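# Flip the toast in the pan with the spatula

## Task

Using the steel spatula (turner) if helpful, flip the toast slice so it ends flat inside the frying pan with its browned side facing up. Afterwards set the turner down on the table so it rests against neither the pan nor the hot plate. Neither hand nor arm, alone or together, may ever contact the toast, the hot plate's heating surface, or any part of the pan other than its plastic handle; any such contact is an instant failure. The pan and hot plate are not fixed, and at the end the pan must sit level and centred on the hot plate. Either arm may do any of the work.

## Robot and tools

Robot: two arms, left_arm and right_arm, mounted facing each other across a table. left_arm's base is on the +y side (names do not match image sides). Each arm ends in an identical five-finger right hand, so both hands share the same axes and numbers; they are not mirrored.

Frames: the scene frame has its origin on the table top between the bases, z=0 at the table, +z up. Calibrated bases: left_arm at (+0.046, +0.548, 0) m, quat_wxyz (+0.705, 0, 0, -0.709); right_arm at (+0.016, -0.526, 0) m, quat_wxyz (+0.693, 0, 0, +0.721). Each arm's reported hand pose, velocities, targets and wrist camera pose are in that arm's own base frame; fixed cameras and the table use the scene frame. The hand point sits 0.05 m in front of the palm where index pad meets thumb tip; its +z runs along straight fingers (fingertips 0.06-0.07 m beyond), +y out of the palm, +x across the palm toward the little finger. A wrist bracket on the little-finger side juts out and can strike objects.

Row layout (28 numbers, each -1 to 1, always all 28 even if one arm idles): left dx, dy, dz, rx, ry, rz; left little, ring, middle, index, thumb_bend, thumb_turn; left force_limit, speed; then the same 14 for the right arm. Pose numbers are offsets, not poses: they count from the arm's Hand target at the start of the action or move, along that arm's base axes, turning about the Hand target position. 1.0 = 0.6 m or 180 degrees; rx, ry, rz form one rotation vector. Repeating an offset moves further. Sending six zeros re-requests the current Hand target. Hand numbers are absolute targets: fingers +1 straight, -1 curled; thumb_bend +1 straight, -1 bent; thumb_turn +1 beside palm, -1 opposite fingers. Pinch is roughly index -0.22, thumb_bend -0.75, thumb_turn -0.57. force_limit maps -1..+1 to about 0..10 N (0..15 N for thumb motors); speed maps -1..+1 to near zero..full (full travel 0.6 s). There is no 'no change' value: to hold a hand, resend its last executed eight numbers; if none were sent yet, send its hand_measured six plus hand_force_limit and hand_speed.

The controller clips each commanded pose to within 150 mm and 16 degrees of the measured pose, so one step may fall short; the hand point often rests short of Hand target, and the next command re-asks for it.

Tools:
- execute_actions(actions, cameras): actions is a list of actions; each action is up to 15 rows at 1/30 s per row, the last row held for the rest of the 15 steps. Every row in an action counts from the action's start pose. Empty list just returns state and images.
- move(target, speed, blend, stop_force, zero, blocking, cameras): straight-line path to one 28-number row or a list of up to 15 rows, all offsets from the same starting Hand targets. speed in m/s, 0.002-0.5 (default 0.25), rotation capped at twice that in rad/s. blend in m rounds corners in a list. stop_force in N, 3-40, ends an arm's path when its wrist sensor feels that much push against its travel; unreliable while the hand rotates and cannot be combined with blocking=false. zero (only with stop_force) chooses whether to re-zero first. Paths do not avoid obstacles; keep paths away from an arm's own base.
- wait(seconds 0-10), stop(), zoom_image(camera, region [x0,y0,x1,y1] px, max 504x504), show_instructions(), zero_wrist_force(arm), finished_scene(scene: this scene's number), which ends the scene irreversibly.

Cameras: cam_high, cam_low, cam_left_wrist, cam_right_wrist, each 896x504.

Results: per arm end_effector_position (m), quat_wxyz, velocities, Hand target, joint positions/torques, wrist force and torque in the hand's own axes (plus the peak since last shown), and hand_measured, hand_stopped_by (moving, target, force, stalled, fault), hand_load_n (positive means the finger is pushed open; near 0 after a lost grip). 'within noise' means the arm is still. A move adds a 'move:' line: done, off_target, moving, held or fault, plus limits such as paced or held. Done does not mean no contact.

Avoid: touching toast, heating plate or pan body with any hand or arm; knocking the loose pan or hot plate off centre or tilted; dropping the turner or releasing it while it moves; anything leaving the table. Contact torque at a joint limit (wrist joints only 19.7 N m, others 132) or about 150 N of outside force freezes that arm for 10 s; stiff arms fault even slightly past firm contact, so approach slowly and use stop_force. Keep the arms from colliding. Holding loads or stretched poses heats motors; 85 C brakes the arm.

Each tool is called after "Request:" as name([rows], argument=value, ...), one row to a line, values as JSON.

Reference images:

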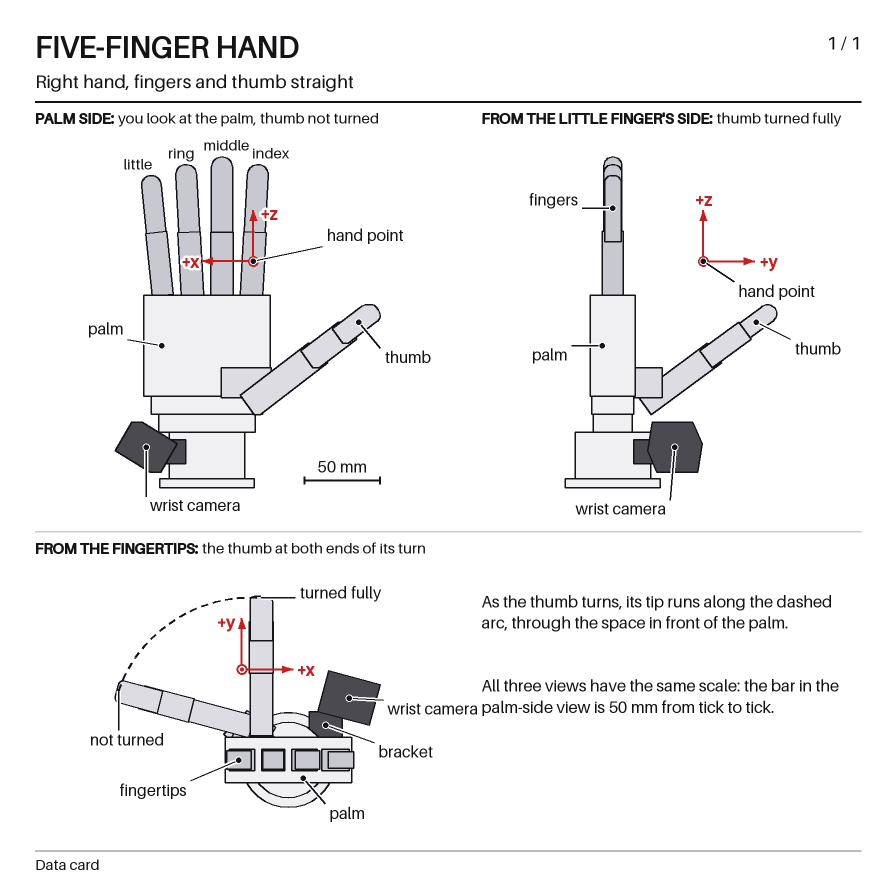

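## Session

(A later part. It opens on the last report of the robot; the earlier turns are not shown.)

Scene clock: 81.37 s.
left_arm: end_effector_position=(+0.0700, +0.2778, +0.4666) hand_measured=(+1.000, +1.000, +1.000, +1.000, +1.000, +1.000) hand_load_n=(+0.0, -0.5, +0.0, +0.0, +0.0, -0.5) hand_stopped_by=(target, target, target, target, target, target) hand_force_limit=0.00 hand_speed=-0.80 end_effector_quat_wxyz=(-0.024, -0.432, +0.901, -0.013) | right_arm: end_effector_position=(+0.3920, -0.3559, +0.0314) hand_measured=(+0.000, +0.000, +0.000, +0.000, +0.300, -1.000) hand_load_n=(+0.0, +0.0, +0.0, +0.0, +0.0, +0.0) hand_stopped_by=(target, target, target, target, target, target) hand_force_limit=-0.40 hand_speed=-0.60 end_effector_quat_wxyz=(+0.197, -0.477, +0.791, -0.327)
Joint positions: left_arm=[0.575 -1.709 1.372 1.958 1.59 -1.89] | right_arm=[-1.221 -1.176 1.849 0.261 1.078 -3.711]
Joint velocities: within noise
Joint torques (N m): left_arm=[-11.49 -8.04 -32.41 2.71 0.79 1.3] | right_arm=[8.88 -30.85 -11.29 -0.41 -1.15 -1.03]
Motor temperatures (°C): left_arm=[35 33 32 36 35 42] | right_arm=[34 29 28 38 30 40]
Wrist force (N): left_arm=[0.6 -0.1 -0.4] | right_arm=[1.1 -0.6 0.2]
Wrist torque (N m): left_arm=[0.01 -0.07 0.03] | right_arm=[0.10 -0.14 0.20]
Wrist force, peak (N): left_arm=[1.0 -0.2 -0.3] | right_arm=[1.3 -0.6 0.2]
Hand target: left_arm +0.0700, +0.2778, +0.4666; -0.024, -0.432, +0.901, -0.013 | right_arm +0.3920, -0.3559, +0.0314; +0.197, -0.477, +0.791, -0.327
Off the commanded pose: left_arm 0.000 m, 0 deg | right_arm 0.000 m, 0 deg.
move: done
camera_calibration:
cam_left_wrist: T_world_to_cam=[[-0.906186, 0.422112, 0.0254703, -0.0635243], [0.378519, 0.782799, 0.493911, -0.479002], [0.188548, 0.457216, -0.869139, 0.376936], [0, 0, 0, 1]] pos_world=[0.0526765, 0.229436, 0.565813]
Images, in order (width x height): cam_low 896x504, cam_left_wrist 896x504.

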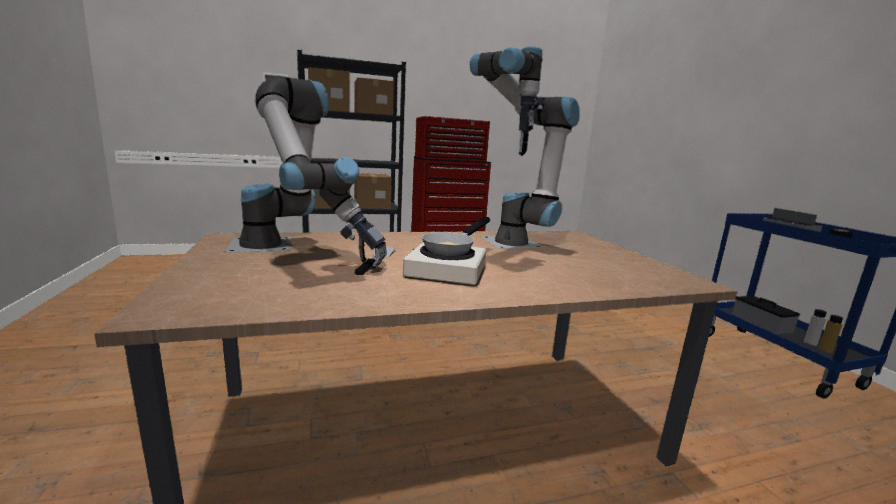

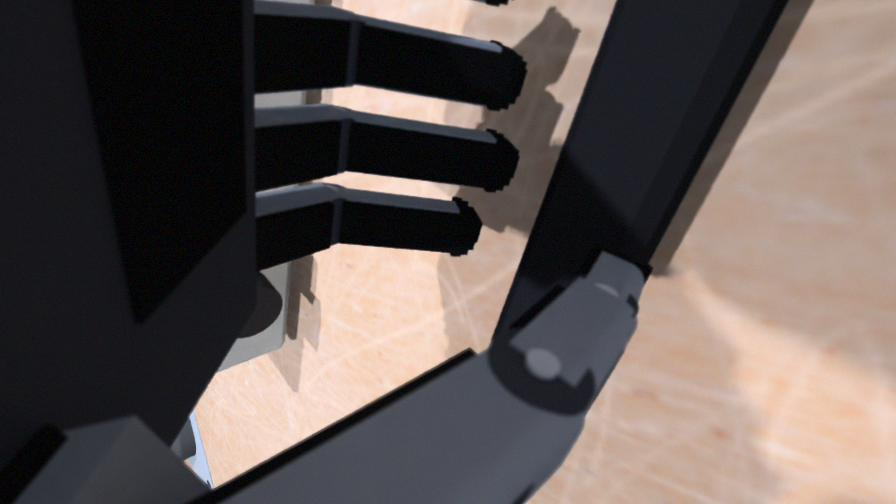

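Request:
move(target=[0,0,0,0,0,0,1,1,1,1,1,1,0,-0.8, 0,0,-0.033,0,0,0,0,0,0,0,0.3,-1,-0.4,-0.6], speed=0.02, stop_force=3, cameras=["cam_low","cam_left_wrist"])

Request:
zoom_image(camera="cam_low", region=[340, 210, 420, 280])

Scene clock: 83.53 s.
left_arm: end_effector_position=(+0.0700, +0.2778, +0.4666) hand_measured=(+1.000, +1.000, +1.000, +1.000, +1.000, +1.000) hand_load_n=(+0.0, +0.0, +0.0, +0.0, +0.0, +0.0) hand_stopped_by=(target, target, target, target, target, target) hand_force_limit=0.00 hand_speed=-0.80 end_effector_quat_wxyz=(-0.024, -0.432, +0.901, -0.013) | right_arm: end_effector_position=(+0.3920, -0.3559, +0.0300) hand_measured=(+0.000, +0.000, +0.000, +0.000, +0.300, -1.000) hand_load_n=(+0.0, +0.0, +0.0, +0.0, -0.5, -0.5) hand_stopped_by=(target, target, target, target, target, target) hand_force_limit=-0.40 hand_speed=-0.60 end_effector_quat_wxyz=(+0.197, -0.477, +0.791, -0.327)
Joint positions: left_arm=[0.575 -1.709 1.372 1.958 1.59 -1.89] | right_arm=[-1.221 -1.174 1.85 0.257 1.078 -3.711]
Joint velocities: within noise
Joint torques (N m): left_arm=[-11.55 -10.23 -32.75 2.61 1 1.45] | right_arm=[7.69 -35.81 -27.53 -0.14 0.77 -1.36]
Motor temperatures (°C): left_arm=[35 33 32 36 35 42] | right_arm=[34 29 28 38 30 40]
Wrist force (N): left_arm=[0.3 -0.2 0.1] | right_arm=[1.4 -1.9 -1.3]
Wrist torque (N m): left_arm=[-0.02 -0.04 0.01] | right_arm=[0.05 -0.16 0.19]
Wrist force, peak (N): left_arm=[0.7 -0.2 -0.5] | right_arm=[0.8 -11.6 -13.7]
Hand target: left_arm +0.0700, +0.2778, +0.4666; -0.024, -0.432, +0.901, -0.013 | right_arm +0.3920, -0.3559, +0.0300; +0.197, -0.477, +0.791, -0.327 (not the last commanded pose)
Off the commanded pose: left_arm 0.000 m, 0 deg | right_arm 0.018 m, 0 deg.
move: contact (right_arm)
camera_calibration:
cam_left_wrist: T_world_to_cam=[[-0.906186, 0.422112, 0.0254704, -0.0635243], [0.378519, 0.782799, 0.493911, -0.479002], [0.188547, 0.457216, -0.869139, 0.376936], [0, 0, 0, 1]] pos_world=[0.0526765, 0.229436, 0.565813]
Images, in order (width x height): cam_low 896x504, cam_left_wrist 896x504.

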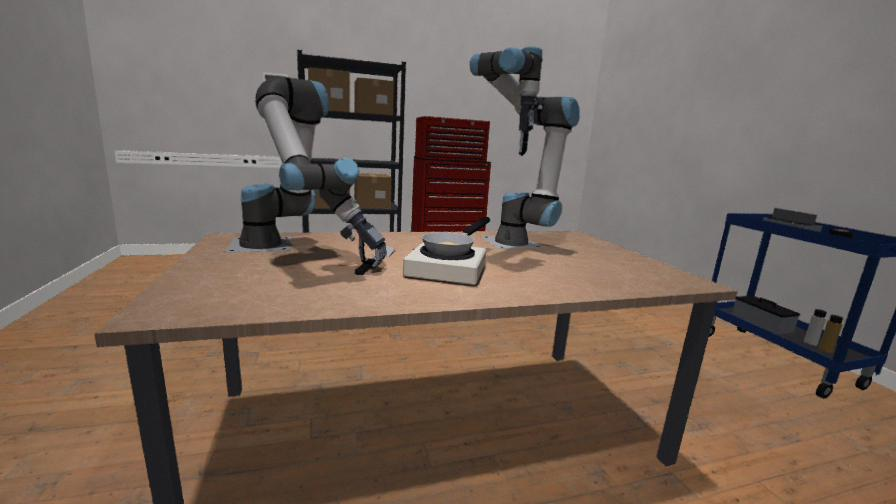

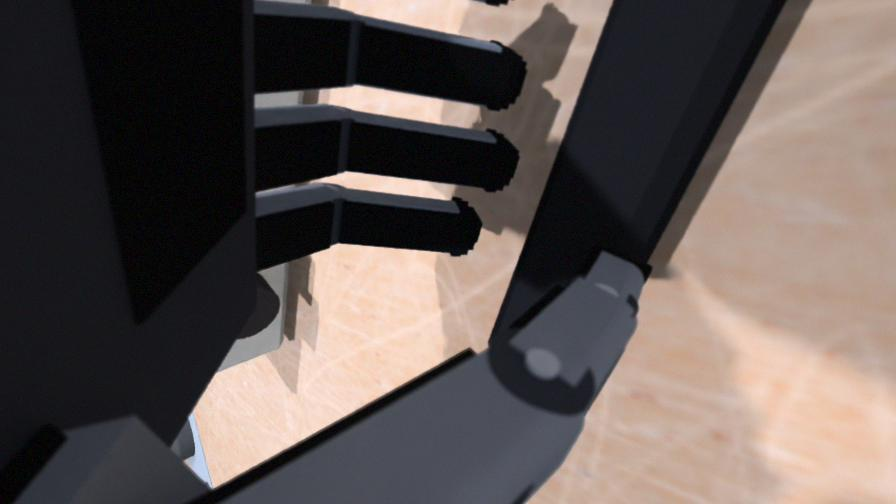

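Scaled by 6.300 from the camera's 896x504 image, which has a finer 1280x720 frame.

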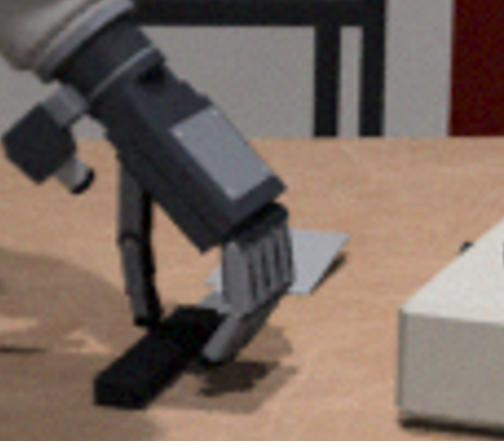

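Request:
move(target=[0,0,0,0,0,0,1,1,1,1,1,1,0,-0.8, -0.022,0.0113,0.055,0.063,0.1238,0,0.2,0.2,0.2,0.2,0.8,-1,-0.4,-0.3], speed=0.15, cameras=["cam_low","cam_left_wrist","cam_high"])

Request:
zoom_image(camera="cam_low", region=[340, 210, 420, 280])

Scene clock: 87.97 s.
left_arm: end_effector_position=(+0.0700, +0.2778, +0.4666) hand_measured=(+1.000, +1.000, +1.000, +1.000, +1.000, +1.000) hand_load_n=(+0.0, +0.0, +0.0, +0.0, +0.0, +0.0) hand_stopped_by=(target, target, target, target, target, target) hand_force_limit=0.00 hand_speed=-0.80 end_effector_quat_wxyz=(-0.024, -0.432, +0.901, -0.013) | right_arm: end_effector_position=(+0.3789, -0.3491, +0.0629) hand_measured=(+0.200, +0.200, +0.200, +0.200, +0.800, -1.000) hand_load_n=(+0.0, +0.0, +0.0, +0.0, +0.0, +0.5) hand_stopped_by=(target, target, target, target, target, target) hand_force_limit=-0.40 hand_speed=-0.30 end_effector_quat_wxyz=(+0.087, -0.510, +0.843, -0.150)
Joint positions: left_arm=[0.575 -1.709 1.372 1.958 1.59 -1.89] | right_arm=[-1.088 -1.018 1.485 0.811 1.381 -3.718]
Joint velocities: within noise
Joint torques (N m): left_arm=[-11.85 -8.65 -31.51 2.49 1.07 1.65] | right_arm=[-9.14 -46.89 -20.2 3.46 -0.77 -1.59]
Motor temperatures (°C): left_arm=[35 32 32 36 35 42] | right_arm=[34 29 28 38 30 40]
Wrist force (N): left_arm=[0.6 -0.3 -0.2] | right_arm=[1.2 0.0 -0.3]
Wrist torque (N m): left_arm=[-0.04 -0.08 0.03] | right_arm=[0.11 -0.15 0.14]
Wrist force, peak (N): left_arm=[0.8 -0.3 -0.2] | right_arm=[1.1 -2.2 -1.4]
Hand target: left_arm +0.0700, +0.2778, +0.4666; -0.024, -0.432, +0.901, -0.013 | right_arm +0.3788, -0.3492, +0.0630; +0.087, -0.510, +0.843, -0.150
Off the commanded pose: left_arm 0.000 m, 0 deg | right_arm 0.000 m, 0 deg.
move: done
camera_calibration:
cam_left_wrist: T_world_to_cam=[[-0.906186, 0.422112, 0.0254703, -0.0635243], [0.37852, 0.782799, 0.493911, -0.479002], [0.188548, 0.457216, -0.869139, 0.376936], [0, 0, 0, 1]] pos_world=[0.0526765, 0.229436, 0.565813]
Images, in order (width x height): cam_high 896x504, cam_low 896x504, cam_left_wrist 896x504.

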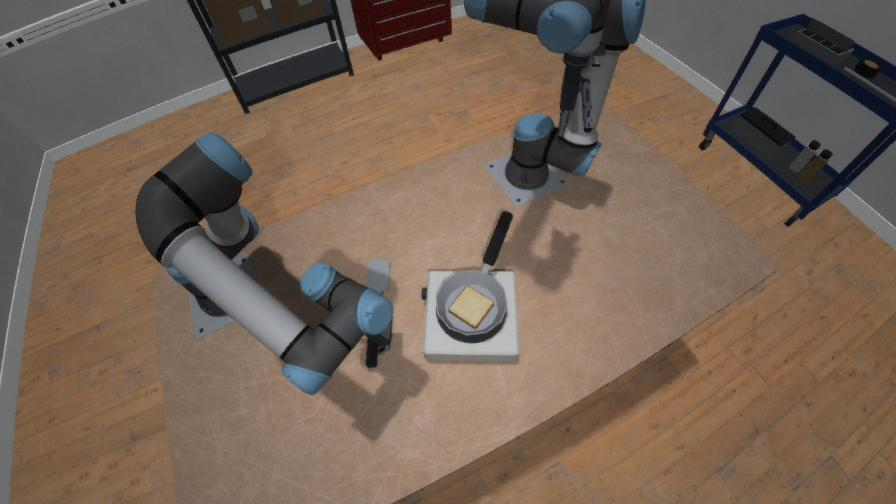

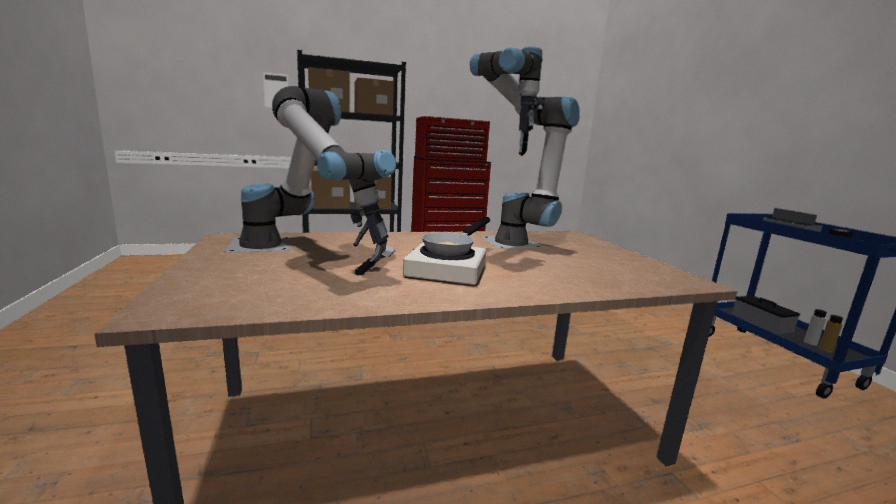

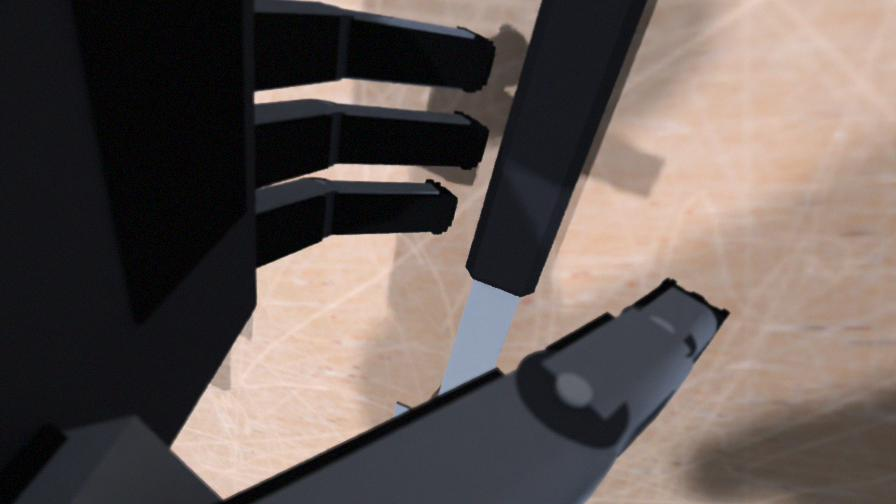

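Scaled by 6.300 from the camera's 896x504 image, which has a finer 1280x720 frame.

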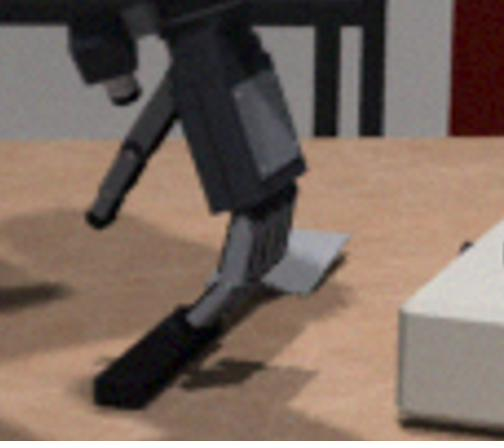

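Request:
move(target=[0,0,0,0,0,0,1,1,1,1,1,1,0,-0.8, 0.0119,-0.006,-0.04,0,0,0,0.35,0.35,0.35,0.35,0.6,-1,-0.4,-0.3], speed=0.04, stop_force=3.5, cameras=["cam_low","cam_left_wrist"])

Request:
zoom_image(camera="cam_low", region=[340, 210, 420, 280])

Scene clock: 91.77 s.
left_arm: end_effector_position=(+0.0700, +0.2778, +0.4666) hand_measured=(+1.000, +1.000, +1.000, +1.000, +1.000, +1.000) hand_load_n=(+0.0, -0.5, +0.0, +0.0, +0.0, +0.0) hand_stopped_by=(target, target, target, target, target, target) hand_force_limit=0.00 hand_speed=-0.80 end_effector_quat_wxyz=(-0.024, -0.432, +0.901, -0.013) | right_arm: end_effector_position=(+0.3846, -0.3521, +0.0435) hand_measured=(+0.350, +0.350, +0.350, +0.350, +0.600, -1.000) hand_load_n=(+0.0, +0.0, +0.0, +0.0, +0.0, +0.0) hand_stopped_by=(target, target, target, target, target, target) hand_force_limit=-0.40 hand_speed=-0.30 end_effector_quat_wxyz=(+0.087, -0.510, +0.843, -0.150)
Joint positions: left_arm=[0.575 -1.709 1.372 1.958 1.59 -1.89] | right_arm=[-1.081 -0.984 1.483 0.776 1.383 -3.711]
Joint velocities: within noise
Joint torques (N m): left_arm=[-11.37 -9.95 -32.36 2.13 1.03 1.84] | right_arm=[-8.28 -39.8 -11.93 0.33 -2.13 -1.68]
Motor temperatures (°C): left_arm=[35 32 32 36 35 42] | right_arm=[34 29 28 38 30 40]
Wrist force (N): left_arm=[0.3 -0.1 0.0] | right_arm=[0.9 0.1 -0.1]
Wrist torque (N m): left_arm=[-0.02 -0.05 0.02] | right_arm=[0.11 -0.11 0.13]
Wrist force, peak (N): left_arm=[0.7 -0.3 0.3] | right_arm=[8.6 -16.2 -29.4]
Hand target: left_arm +0.0700, +0.2778, +0.4666; -0.024, -0.432, +0.901, -0.013 | right_arm +0.3846, -0.3521, +0.0435; +0.087, -0.510, +0.843, -0.150 (not the last commanded pose)
Off the commanded pose: left_arm 0.000 m, 0 deg | right_arm 0.005 m, 0 deg.
move: contact (right_arm)
camera_calibration:
cam_left_wrist: T_world_to_cam=[[-0.906186, 0.422112, 0.0254704, -0.0635244], [0.37852, 0.782799, 0.493911, -0.479002], [0.188547, 0.457216, -0.869139, 0.376936], [0, 0, 0, 1]] pos_world=[0.0526764, 0.229436, 0.565813]
Images, in order (width x height): cam_low 896x504, cam_left_wrist 896x504.

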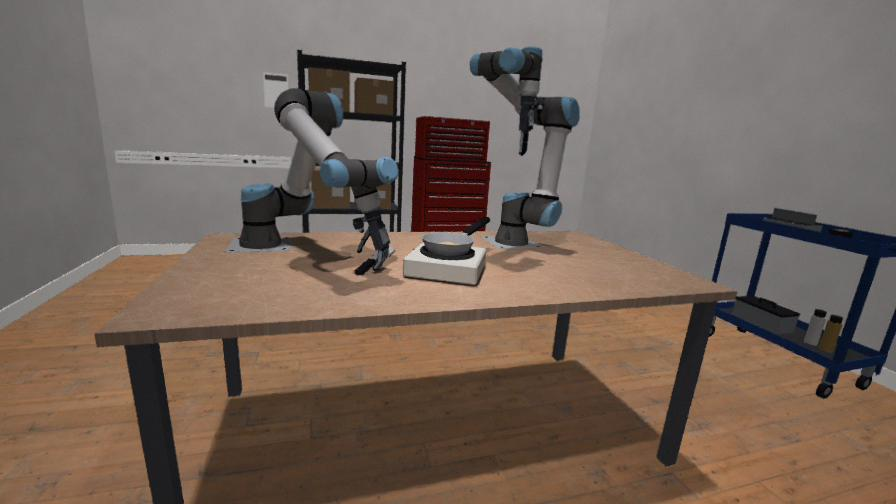

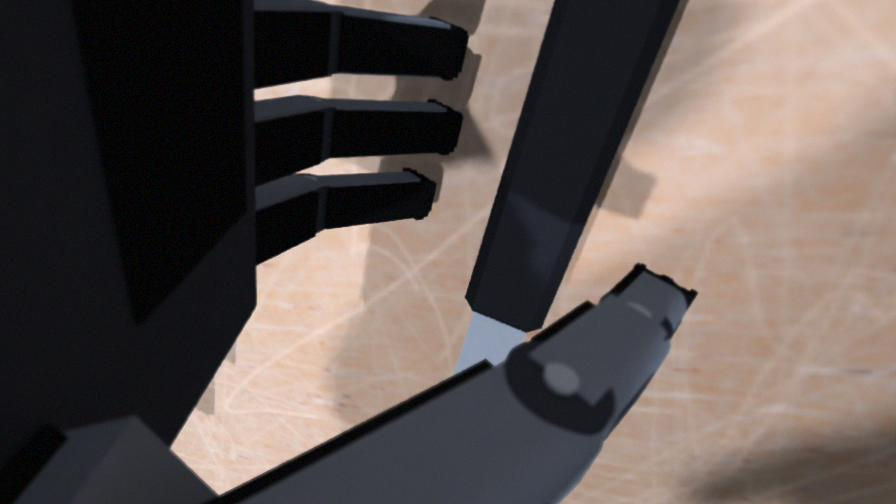

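Scaled by 6.300 from the camera's 896x504 image, which has a finer 1280x720 frame.

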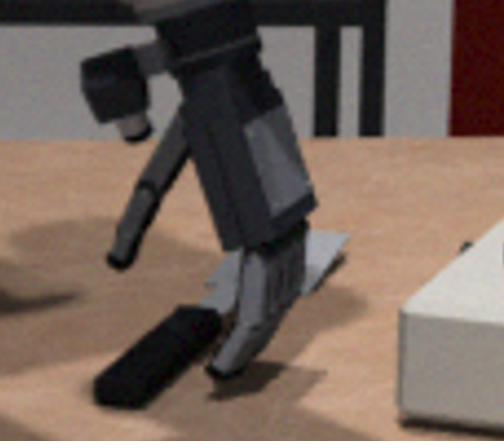

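Request:
move([
  [0,0,0,0,0,0,1,1,1,1,1,1,0,-0.8, 0,0,0,0,0,0,0.15,0.15,0.15,0.15,0.3,-1,-0.4,-0.3],
  [0,0,0,0,0,0,1,1,1,1,1,1,0,-0.8, 0,0,-0.02,0,0,0,0.15,0.15,0.15,0.15,0.3,-1,-0.4,-0.3],
], speed=0.03, cameras=["cam_low","cam_left_wrist"])

Request:
zoom_image(camera="cam_low", region=[340, 210, 420, 280])

Scene clock: 94.50 s.
left_arm: end_effector_position=(+0.0700, +0.2778, +0.4666) hand_measured=(+1.000, +1.000, +1.000, +1.000, +1.000, +1.000) hand_load_n=(+0.0, +0.0, +0.0, +0.0, +0.0, +0.0) hand_stopped_by=(target, target, target, target, target, target) hand_force_limit=0.00 hand_speed=-0.80 end_effector_quat_wxyz=(-0.024, -0.432, +0.901, -0.013) | right_arm: end_effector_position=(+0.3846, -0.3522, +0.0315) hand_measured=(+0.150, +0.150, +0.132, +0.150, +0.300, -1.000) hand_load_n=(+0.0, +0.0, -35.0, -0.5, +0.0, +0.0) hand_stopped_by=(target, target, target, target, target, target) hand_force_limit=-0.40 hand_speed=-0.30 end_effector_quat_wxyz=(+0.087, -0.509, +0.843, -0.150)
Joint positions: left_arm=[0.575 -1.709 1.372 1.958 1.59 -1.89] | right_arm=[-1.081 -0.97 1.495 0.751 1.383 -3.711]
Joint velocities: within noise
Joint torques (N m): left_arm=[-10.76 -10.19 -31.59 1.89 1.14 1.78] | right_arm=[3.83 -13.98 15.79 10.68 0.33 -1.43]
Motor temperatures (°C): left_arm=[35 32 32 36 35 42] | right_arm=[34 29 28 38 30 40]
Wrist force (N): left_arm=[0.3 -0.1 -0.3] | right_arm=[19.1 -40.0 -49.5]
Wrist torque (N m): left_arm=[0.01 -0.04 0.02] | right_arm=[1.16 1.33 -0.67]
Wrist force, peak (N): left_arm=[0.8 -0.2 0.1] | right_arm=[20.3 -42.2 -51.9]
Hand target: left_arm +0.0700, +0.2778, +0.4666; -0.024, -0.432, +0.901, -0.013 | right_arm +0.3846, -0.3521, +0.0315; +0.087, -0.510, +0.843, -0.150
Off the commanded pose: left_arm 0.000 m, 0 deg | right_arm 0.000 m, 0 deg.
move: done
camera_calibration:
cam_left_wrist: T_world_to_cam=[[-0.906186, 0.422112, 0.0254704, -0.0635244], [0.378519, 0.782799, 0.493911, -0.479002], [0.188547, 0.457216, -0.869139, 0.376936], [0, 0, 0, 1]] pos_world=[0.0526765, 0.229436, 0.565813]
Images, in order (width x height): cam_low 896x504, cam_left_wrist 896x504.

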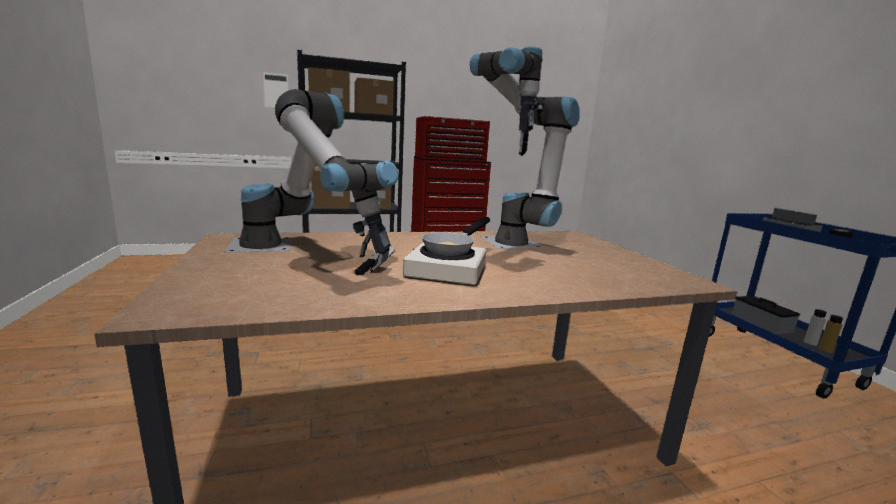

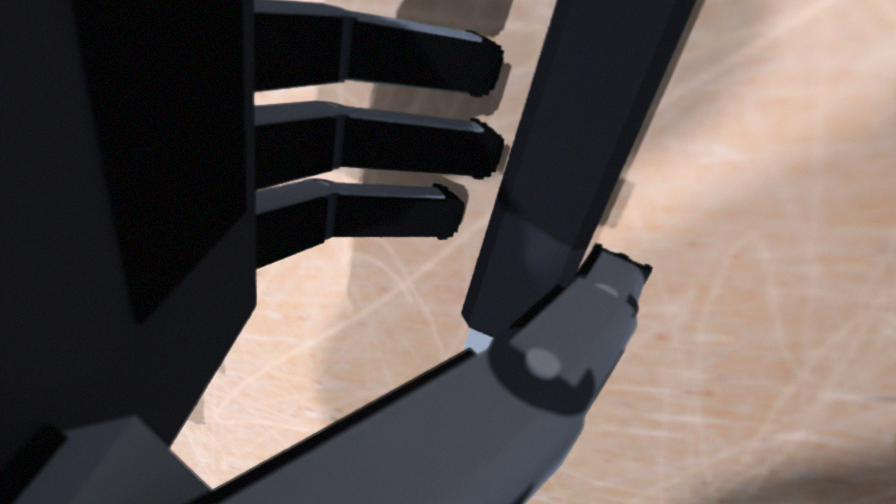

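Scaled by 6.300 from the camera's 896x504 image, which has a finer 1280x720 frame.

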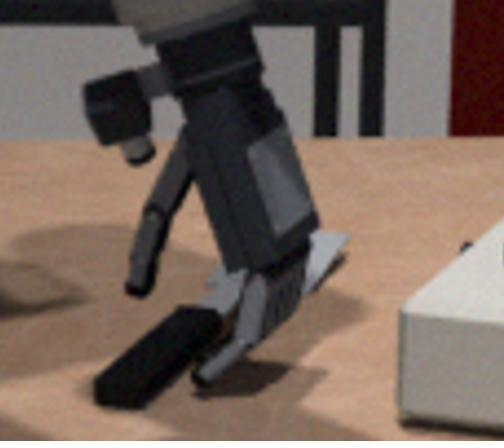

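Request:
move(target=[0,0,0,0,0,0,1,1,1,1,1,1,0,-0.8, 0,0,0.01,0,0,0,0.15,0.15,0.15,0.15,0.3,-1,-0.4,-0.3], speed=0.03, cameras=[])

Request:
move(target=[0,0,0,0,0,0,1,1,1,1,1,1,0,-0.8, 0,0,0,0,0,0,0.0,0.0,0.0,0.0,-0.4,-1,-0.5,-0.7], speed=0.03, cameras=["cam_low","cam_left_wrist"])

Request:
zoom_image(camera="cam_low", region=[340, 210, 420, 280])

Scene clock: 97.17 s.
left_arm: end_effector_position=(+0.0700, +0.2778, +0.4666) hand_measured=(+1.000, +1.000, +1.000, +1.000, +1.000, +1.000) hand_load_n=(+0.0, +0.0, +0.0, +0.0, +0.0, +0.0) hand_stopped_by=(target, target, target, target, target, target) hand_force_limit=0.00 hand_speed=-0.80 end_effector_quat_wxyz=(-0.024, -0.432, +0.901, -0.013) | right_arm: end_effector_position=(+0.3846, -0.3520, +0.0376) hand_measured=(+0.150, +0.150, +0.136, +0.150, +0.300, -1.000) hand_load_n=(+0.0, +0.0, +0.5, -0.5, +0.0, +0.0) hand_stopped_by=(target, target, target, target, target, target) hand_force_limit=-0.40 hand_speed=-0.30 end_effector_quat_wxyz=(+0.087, -0.510, +0.843, -0.150)
Joint positions: left_arm=[0.575 -1.709 1.372 1.958 1.59 -1.89] | right_arm=[-1.081 -0.977 1.489 0.764 1.383 -3.711]
Joint velocities: within noise
Joint torques (N m): left_arm=[-11.67 -9.95 -33.39 1.99 1.47 2.26] | right_arm=[4.3 -45.44 -25.94 3.05 0.06 0.25]
Motor temperatures (°C): left_arm=[35 32 32 36 35 42] | right_arm=[34 29 28 38 30 40]
Wrist force (N): left_arm=[0.6 -0.3 -0.1] | right_arm=[1.2 -0.5 -0.2]
Wrist torque (N m): left_arm=[-0.04 -0.09 0.03] | right_arm=[0.04 -0.15 0.12]
Wrist force, peak (N): left_arm=[0.9 -0.3 -0.2] | right_arm=[21.5 -43.4 -50.6]
Hand target: left_arm +0.0700, +0.2778, +0.4666; -0.024, -0.432, +0.901, -0.013 | right_arm +0.3846, -0.3521, +0.0375; +0.087, -0.510, +0.843, -0.150
Off the commanded pose: left_arm 0.000 m, 0 deg | right_arm 0.000 m, 0 deg.
move: done
No camera images: "cameras" was empty.

Scene clock: 99.67 s.
left_arm: end_effector_position=(+0.0700, +0.2778, +0.4666) hand_measured=(+1.000, +1.000, +1.000, +1.000, +1.000, +1.000) hand_load_n=(+0.0, +0.0, +0.0, +0.0, +0.0, +0.0) hand_stopped_by=(target, target, target, target, target, target) hand_force_limit=0.00 hand_speed=-0.80 end_effector_quat_wxyz=(-0.024, -0.432, +0.901, -0.013) | right_arm: end_effector_position=(+0.3846, -0.3521, +0.0375) hand_measured=(+0.000, +0.000, +0.000, +0.000, -0.400, -1.000) hand_load_n=(+0.0, +0.0, +0.5, +0.0, +0.0, +0.0) hand_stopped_by=(target, target, target, target, target, target) hand_force_limit=-0.50 hand_speed=-0.70 end_effector_quat_wxyz=(+0.087, -0.510, +0.843, -0.150)
Joint positions: left_arm=[0.575 -1.709 1.372 1.958 1.59 -1.89] | right_arm=[-1.081 -0.977 1.489 0.764 1.383 -3.711]
Joint velocities: within noise
Joint torques (N m): left_arm=[-10.64 -10.12 -32.38 1.86 1.41 2.36] | right_arm=[-3.32 -41.36 -12.81 0.49 -2.1 1.91]
Motor temperatures (°C): left_arm=[35 32 32 36 35 42] | right_arm=[34 29 28 38 30 40]
Wrist force (N): left_arm=[0.5 -0.1 -0.2] | right_arm=[1.1 -0.7 0.1]
Wrist torque (N m): left_arm=[0.00 -0.07 0.03] | right_arm=[0.02 -0.15 0.12]
Wrist force, peak (N): left_arm=[0.8 -0.2 -0.1] | right_arm=[1.3 -0.8 -0.1]
Hand target: left_arm +0.0700, +0.2778, +0.4666; -0.024, -0.432, +0.901, -0.013 | right_arm +0.3846, -0.3521, +0.0375; +0.087, -0.510, +0.843, -0.150
Off the commanded pose: left_arm 0.000 m, 0 deg | right_arm 0.000 m, 0 deg.
move: done
camera_calibration:
cam_left_wrist: T_world_to_cam=[[-0.906186, 0.422112, 0.02547, -0.0635241], [0.378519, 0.782799, 0.493911, -0.479002], [0.188548, 0.457216, -0.869139, 0.376936], [0, 0, 0, 1]] pos_world=[0.0526765, 0.229436, 0.565813]
Images, in order (width x height): cam_low 896x504, cam_left_wrist 896x504.

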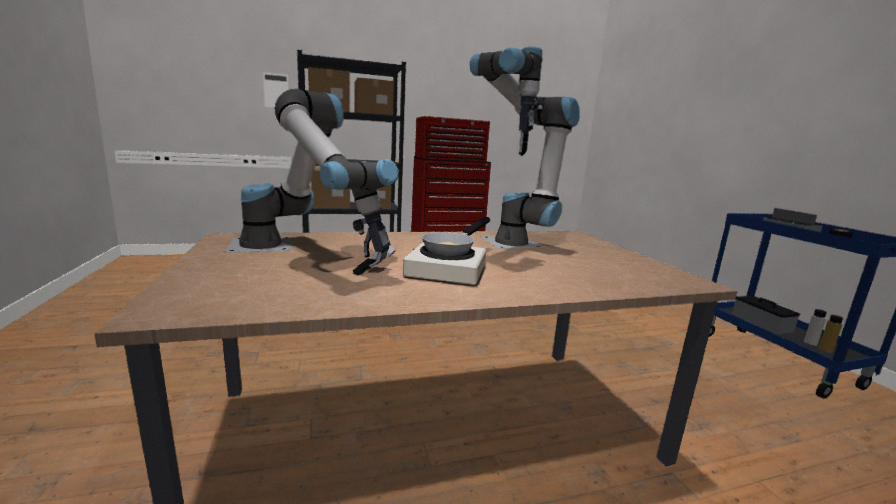

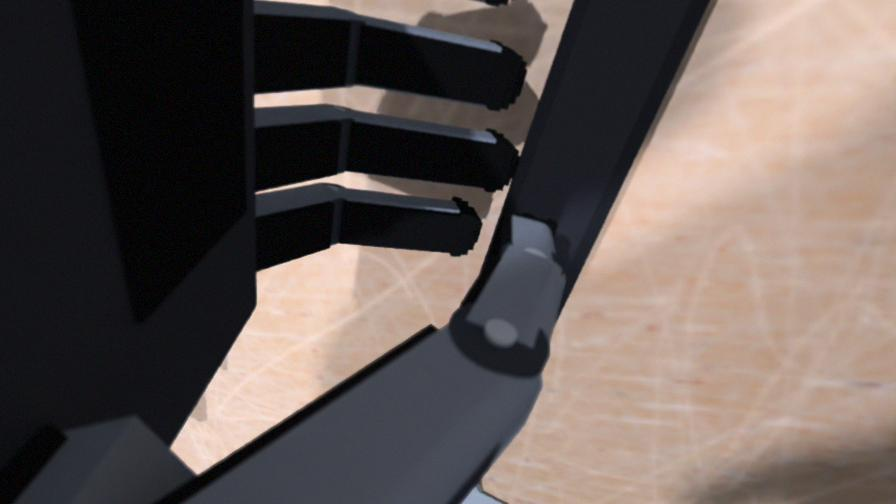

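Scaled by 6.300 from the camera's 896x504 image, which has a finer 1280x720 frame.

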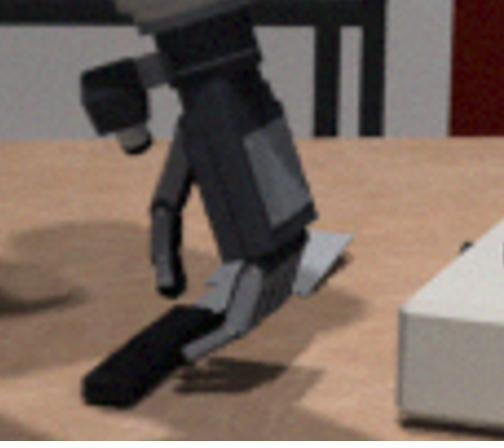

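Request:
move(target=[0,0,0,0,0,0,1,1,1,1,1,1,0,-0.8, 0,0,0,0,0,0,0.03,0.03,0.03,0.03,0.3,-1,-0.4,-0.3], speed=0.03, cameras=[])

Request:
move(target=[0,0,0,0,0,0,1,1,1,1,1,1,0,-0.8, 0,0,-0.045,0,0,0,0.03,0.03,0.03,0.03,0.3,-1,-0.4,-0.3], speed=0.015, stop_force=3, cameras=["cam_low","cam_left_wrist"])

Request:
zoom_image(camera="cam_low", region=[340, 210, 420, 280])

Scene clock: 102.37 s.
left_arm: end_effector_position=(+0.0700, +0.2778, +0.4666) hand_measured=(+1.000, +1.000, +1.000, +1.000, +1.000, +1.000) hand_load_n=(+0.0, +0.0, +0.0, +0.0, +0.0, +0.0) hand_stopped_by=(target, target, target, target, target, target) hand_force_limit=0.00 hand_speed=-0.80 end_effector_quat_wxyz=(-0.024, -0.432, +0.901, -0.013) | right_arm: end_effector_position=(+0.3846, -0.3521, +0.0375) hand_measured=(+0.030, +0.030, +0.030, +0.030, +0.300, -1.000) hand_load_n=(+0.0, +0.0, +0.0, +0.0, +0.0, +0.0) hand_stopped_by=(target, target, target, target, target, target) hand_force_limit=-0.40 hand_speed=-0.30 end_effector_quat_wxyz=(+0.087, -0.510, +0.843, -0.150)
Joint positions: left_arm=[0.575 -1.709 1.372 1.958 1.59 -1.89] | right_arm=[-1.081 -0.977 1.489 0.764 1.383 -3.711]
Joint velocities: within noise
Joint torques (N m): left_arm=[-11.09 -9.08 -32.31 1.59 1.28 2.32] | right_arm=[-3.06 -41.46 -13.97 0.91 -1.97 2.02]
Motor temperatures (°C): left_arm=[35 32 32 36 35 42] | right_arm=[34 29 28 38 30 40]
Wrist force (N): left_arm=[0.3 0.0 0.0] | right_arm=[1.2 -0.7 -0.1]
Wrist torque (N m): left_arm=[0.00 -0.05 0.02] | right_arm=[0.00 -0.15 0.12]
Wrist force, peak (N): left_arm=[0.8 0.0 0.2] | right_arm=[1.5 -0.7 -0.1]
Hand target: left_arm +0.0700, +0.2778, +0.4666; -0.024, -0.432, +0.901, -0.013 | right_arm +0.3846, -0.3521, +0.0375; +0.087, -0.510, +0.843, -0.150
Off the commanded pose: left_arm 0.000 m, 0 deg | right_arm 0.000 m, 0 deg.
move: done
No camera images: "cameras" was empty.

Scene clock: 103.93 s.
left_arm: end_effector_position=(+0.0700, +0.2778, +0.4666) hand_measured=(+1.000, +1.000, +1.000, +1.000, +1.000, +1.000) hand_load_n=(+0.0, +0.0, +0.0, +0.0, +0.0, +0.0) hand_stopped_by=(target, target, target, target, target, target) hand_force_limit=0.00 hand_speed=-0.80 end_effector_quat_wxyz=(-0.024, -0.432, +0.901, -0.013) | right_arm: end_effector_position=(+0.3846, -0.3521, +0.0292) hand_measured=(+0.030, +0.030, +0.030, +0.030, +0.300, -1.000) hand_load_n=(+0.0, +0.0, -1.5, +0.0, +0.0, +0.0) hand_stopped_by=(target, target, target, target, target, target) hand_force_limit=-0.40 hand_speed=-0.30 end_effector_quat_wxyz=(+0.087, -0.510, +0.843, -0.150)
Joint positions: left_arm=[0.575 -1.709 1.372 1.958 1.59 -1.89] | right_arm=[-1.081 -0.967 1.497 0.746 1.383 -3.711]
Joint velocities: within noise
Joint torques (N m): left_arm=[-11.14 -9.87 -32.85 1.9 1.23 2.18] | right_arm=[-3.85 -50.74 -28.91 5.62 1.01 1.72]
Motor temperatures (°C): left_arm=[35 32 32 36 35 42] | right_arm=[34 29 28 38 30 40]
Wrist force (N): left_arm=[0.5 0.0 -0.3] | right_arm=[1.8 -2.4 -2.0]
Wrist torque (N m): left_arm=[0.03 -0.06 0.03] | right_arm=[0.04 -0.09 0.08]
Wrist force, peak (N): left_arm=[0.6 -0.3 -0.2] | right_arm=[3.0 -9.0 -8.7]
Hand target: left_arm +0.0700, +0.2778, +0.4666; -0.024, -0.432, +0.901, -0.013 | right_arm +0.3846, -0.3521, +0.0292; +0.087, -0.510, +0.843, -0.150 (not the last commanded pose)
Off the commanded pose: left_arm 0.000 m, 0 deg | right_arm 0.019 m, 0 deg.
move: contact (right_arm)
camera_calibration:
cam_left_wrist: T_world_to_cam=[[-0.906186, 0.422112, 0.0254701, -0.0635241], [0.378519, 0.7828, 0.493911, -0.479002], [0.188548, 0.457216, -0.869139, 0.376936], [0, 0, 0, 1]] pos_world=[0.0526765, 0.229436, 0.565813]
Images, in order (width x height): cam_low 896x504, cam_left_wrist 896x504.

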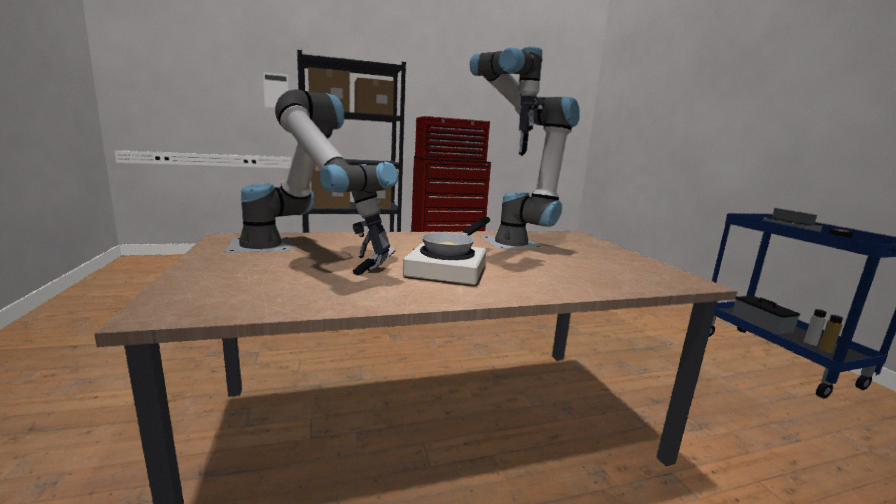

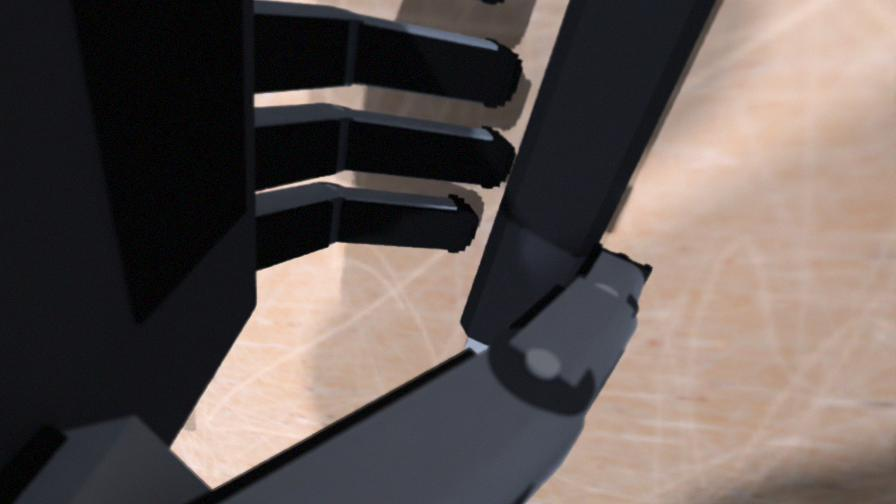

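Scaled by 6.300 from the camera's 896x504 image, which has a finer 1280x720 frame.

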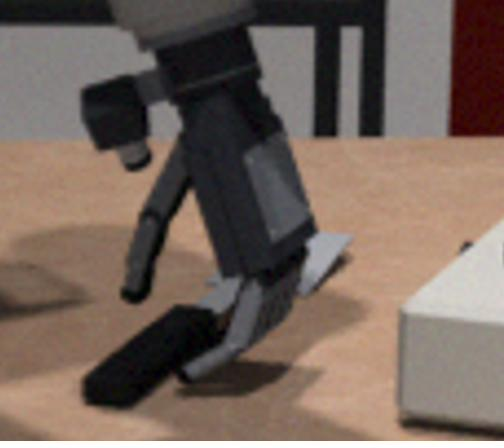

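Request:
move([
  [0,0,0,0,0,0,1,1,1,1,1,1,0,-0.8, 0.0107,-0.0065,0.05,-0.0504,-0.099,0,0.15,0.15,0.15,0.15,0.6,-1,-0.4,-0.3],
  [0,0,0,0,0,0,1,1,1,1,1,1,0,-0.8, 0.0107,-0.0065,0.015,-0.0504,-0.099,0,0.15,0.15,0.15,0.15,0.6,-1,-0.4,-0.3],
], speed=0.12, cameras=[])

Request:
move(target=[0,0,0,0,0,0,1,1,1,1,1,1,0,-0.8, 0,0,-0.035,0,0,0,0.15,0.15,0.15,0.15,0.6,-1,-0.4,-0.3], speed=0.015, stop_force=3, cameras=["cam_low","cam_left_wrist"])

Request:
zoom_image(camera="cam_low", region=[340, 210, 420, 280])

Scene clock: 108.77 s.
left_arm: end_effector_position=(+0.0700, +0.2778, +0.4666) hand_measured=(+1.000, +1.000, +1.000, +1.000, +1.000, +1.000) hand_load_n=(-0.5, +0.0, +0.0, +0.0, +0.0, +0.0) hand_stopped_by=(target, target, target, target, target, target) hand_force_limit=0.00 hand_speed=-0.80 end_effector_quat_wxyz=(-0.024, -0.432, +0.901, -0.013) | right_arm: end_effector_position=(+0.3909, -0.3559, +0.0382) hand_measured=(+0.150, +0.150, +0.150, +0.150, +0.600, -1.000) hand_load_n=(+0.0, +0.0, +0.0, +0.0, +0.0, +0.0) hand_stopped_by=(target, target, target, target, target, target) hand_force_limit=-0.40 hand_speed=-0.30 end_effector_quat_wxyz=(+0.176, -0.485, +0.805, -0.293)
Joint positions: left_arm=[0.575 -1.709 1.372 1.958 1.59 -1.89] | right_arm=[-1.19 -1.151 1.772 0.382 1.143 -3.719]
Joint velocities: within noise
Joint torques (N m): left_arm=[-10.45 -9.66 -32.92 1.74 1.4 2.49] | right_arm=[8.54 -35.97 -28.09 2.22 -1.67 -0.83]
Motor temperatures (°C): left_arm=[35 32 32 36 35 42] | right_arm=[34 29 28 38 30 40]
Wrist force (N): left_arm=[0.3 -0.5 -0.2] | right_arm=[1.0 -1.3 0.2]
Wrist torque (N m): left_arm=[-0.07 -0.05 0.00] | right_arm=[-0.03 -0.14 0.15]
Wrist force, peak (N): left_arm=[0.8 0.1 0.3] | right_arm=[5.0 2.1 -15.8]
Hand target: left_arm +0.0700, +0.2778, +0.4666; -0.024, -0.432, +0.901, -0.013 | right_arm +0.3910, -0.3560, +0.0382; +0.176, -0.485, +0.805, -0.293
Off the commanded pose: left_arm 0.000 m, 0 deg | right_arm 0.000 m, 0 deg.
move: done
No camera images: "cameras" was empty.

Scene clock: 110.40 s.
left_arm: end_effector_position=(+0.0700, +0.2778, +0.4666) hand_measured=(+1.000, +1.000, +1.000, +1.000, +1.000, +1.000) hand_load_n=(+0.0, +0.0, +0.0, +0.0, +0.0, +0.0) hand_stopped_by=(target, target, target, target, target, target) hand_force_limit=0.00 hand_speed=-0.80 end_effector_quat_wxyz=(-0.024, -0.432, +0.901, -0.013) | right_arm: end_effector_position=(+0.3910, -0.3560, +0.0289) hand_measured=(+0.150, +0.150, +0.150, +0.150, +0.600, -1.000) hand_load_n=(+0.0, +0.0, -1.0, +0.0, +0.0, +0.0) hand_stopped_by=(target, target, target, target, target, target) hand_force_limit=-0.40 hand_speed=-0.30 end_effector_quat_wxyz=(+0.176, -0.485, +0.805, -0.293)
Joint positions: left_arm=[0.575 -1.709 1.372 1.958 1.59 -1.89] | right_arm=[-1.19 -1.138 1.78 0.36 1.143 -3.719]
Joint velocities: within noise
Joint torques (N m): left_arm=[-11.52 -8.72 -32.6 1.54 1.3 2.47] | right_arm=[7.29 -42.06 -26.29 3.93 1 -0.81]
Motor temperatures (°C): left_arm=[35 32 32 36 35 42] | right_arm=[34 29 28 38 30 40]
Wrist force (N): left_arm=[0.5 -0.4 -0.2] | right_arm=[1.3 -4.7 -2.9]
Wrist torque (N m): left_arm=[-0.04 -0.06 0.02] | right_arm=[0.10 -0.04 0.07]
Wrist force, peak (N): left_arm=[0.7 -0.3 -0.1] | right_arm=[3.2 -13.0 -10.5]
Hand target: left_arm +0.0700, +0.2778, +0.4666; -0.024, -0.432, +0.901, -0.013 | right_arm +0.3910, -0.3560, +0.0289; +0.176, -0.485, +0.805, -0.293 (not the last commanded pose)
Off the commanded pose: left_arm 0.000 m, 0 deg | right_arm 0.012 m, 0 deg.
move: contact (right_arm)
camera_calibration:
cam_left_wrist: T_world_to_cam=[[-0.906186, 0.422113, 0.0254701, -0.0635243], [0.37852, 0.782799, 0.493911, -0.479002], [0.188548, 0.457216, -0.869139, 0.376936], [0, 0, 0, 1]] pos_world=[0.0526766, 0.229436, 0.565813]
Images, in order (width x height): cam_low 896x504, cam_left_wrist 896x504.

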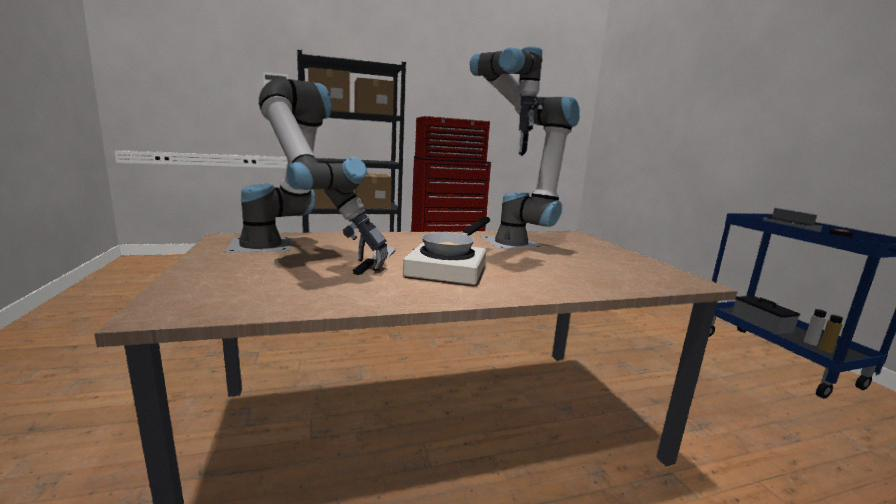

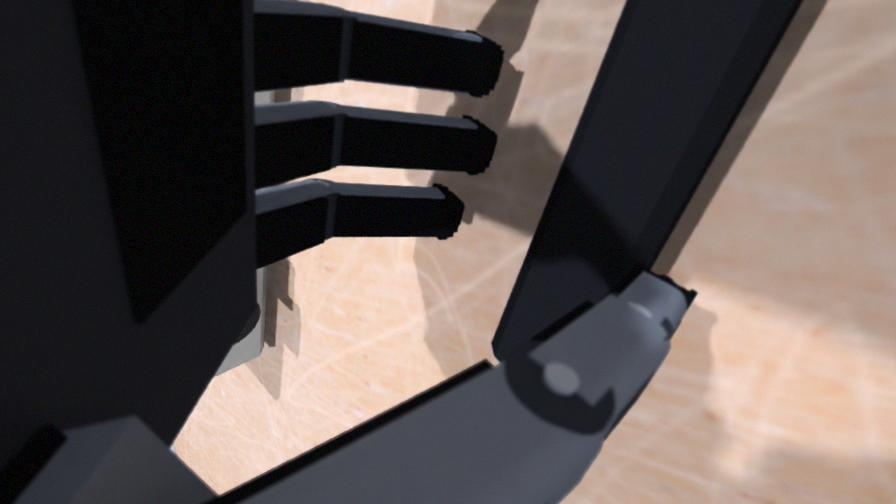

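Scaled by 6.300 from the camera's 896x504 image, which has a finer 1280x720 frame.

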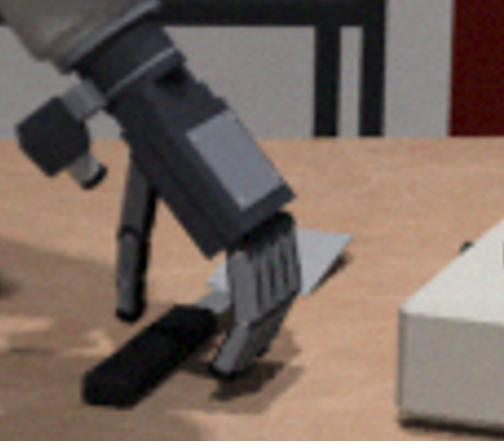

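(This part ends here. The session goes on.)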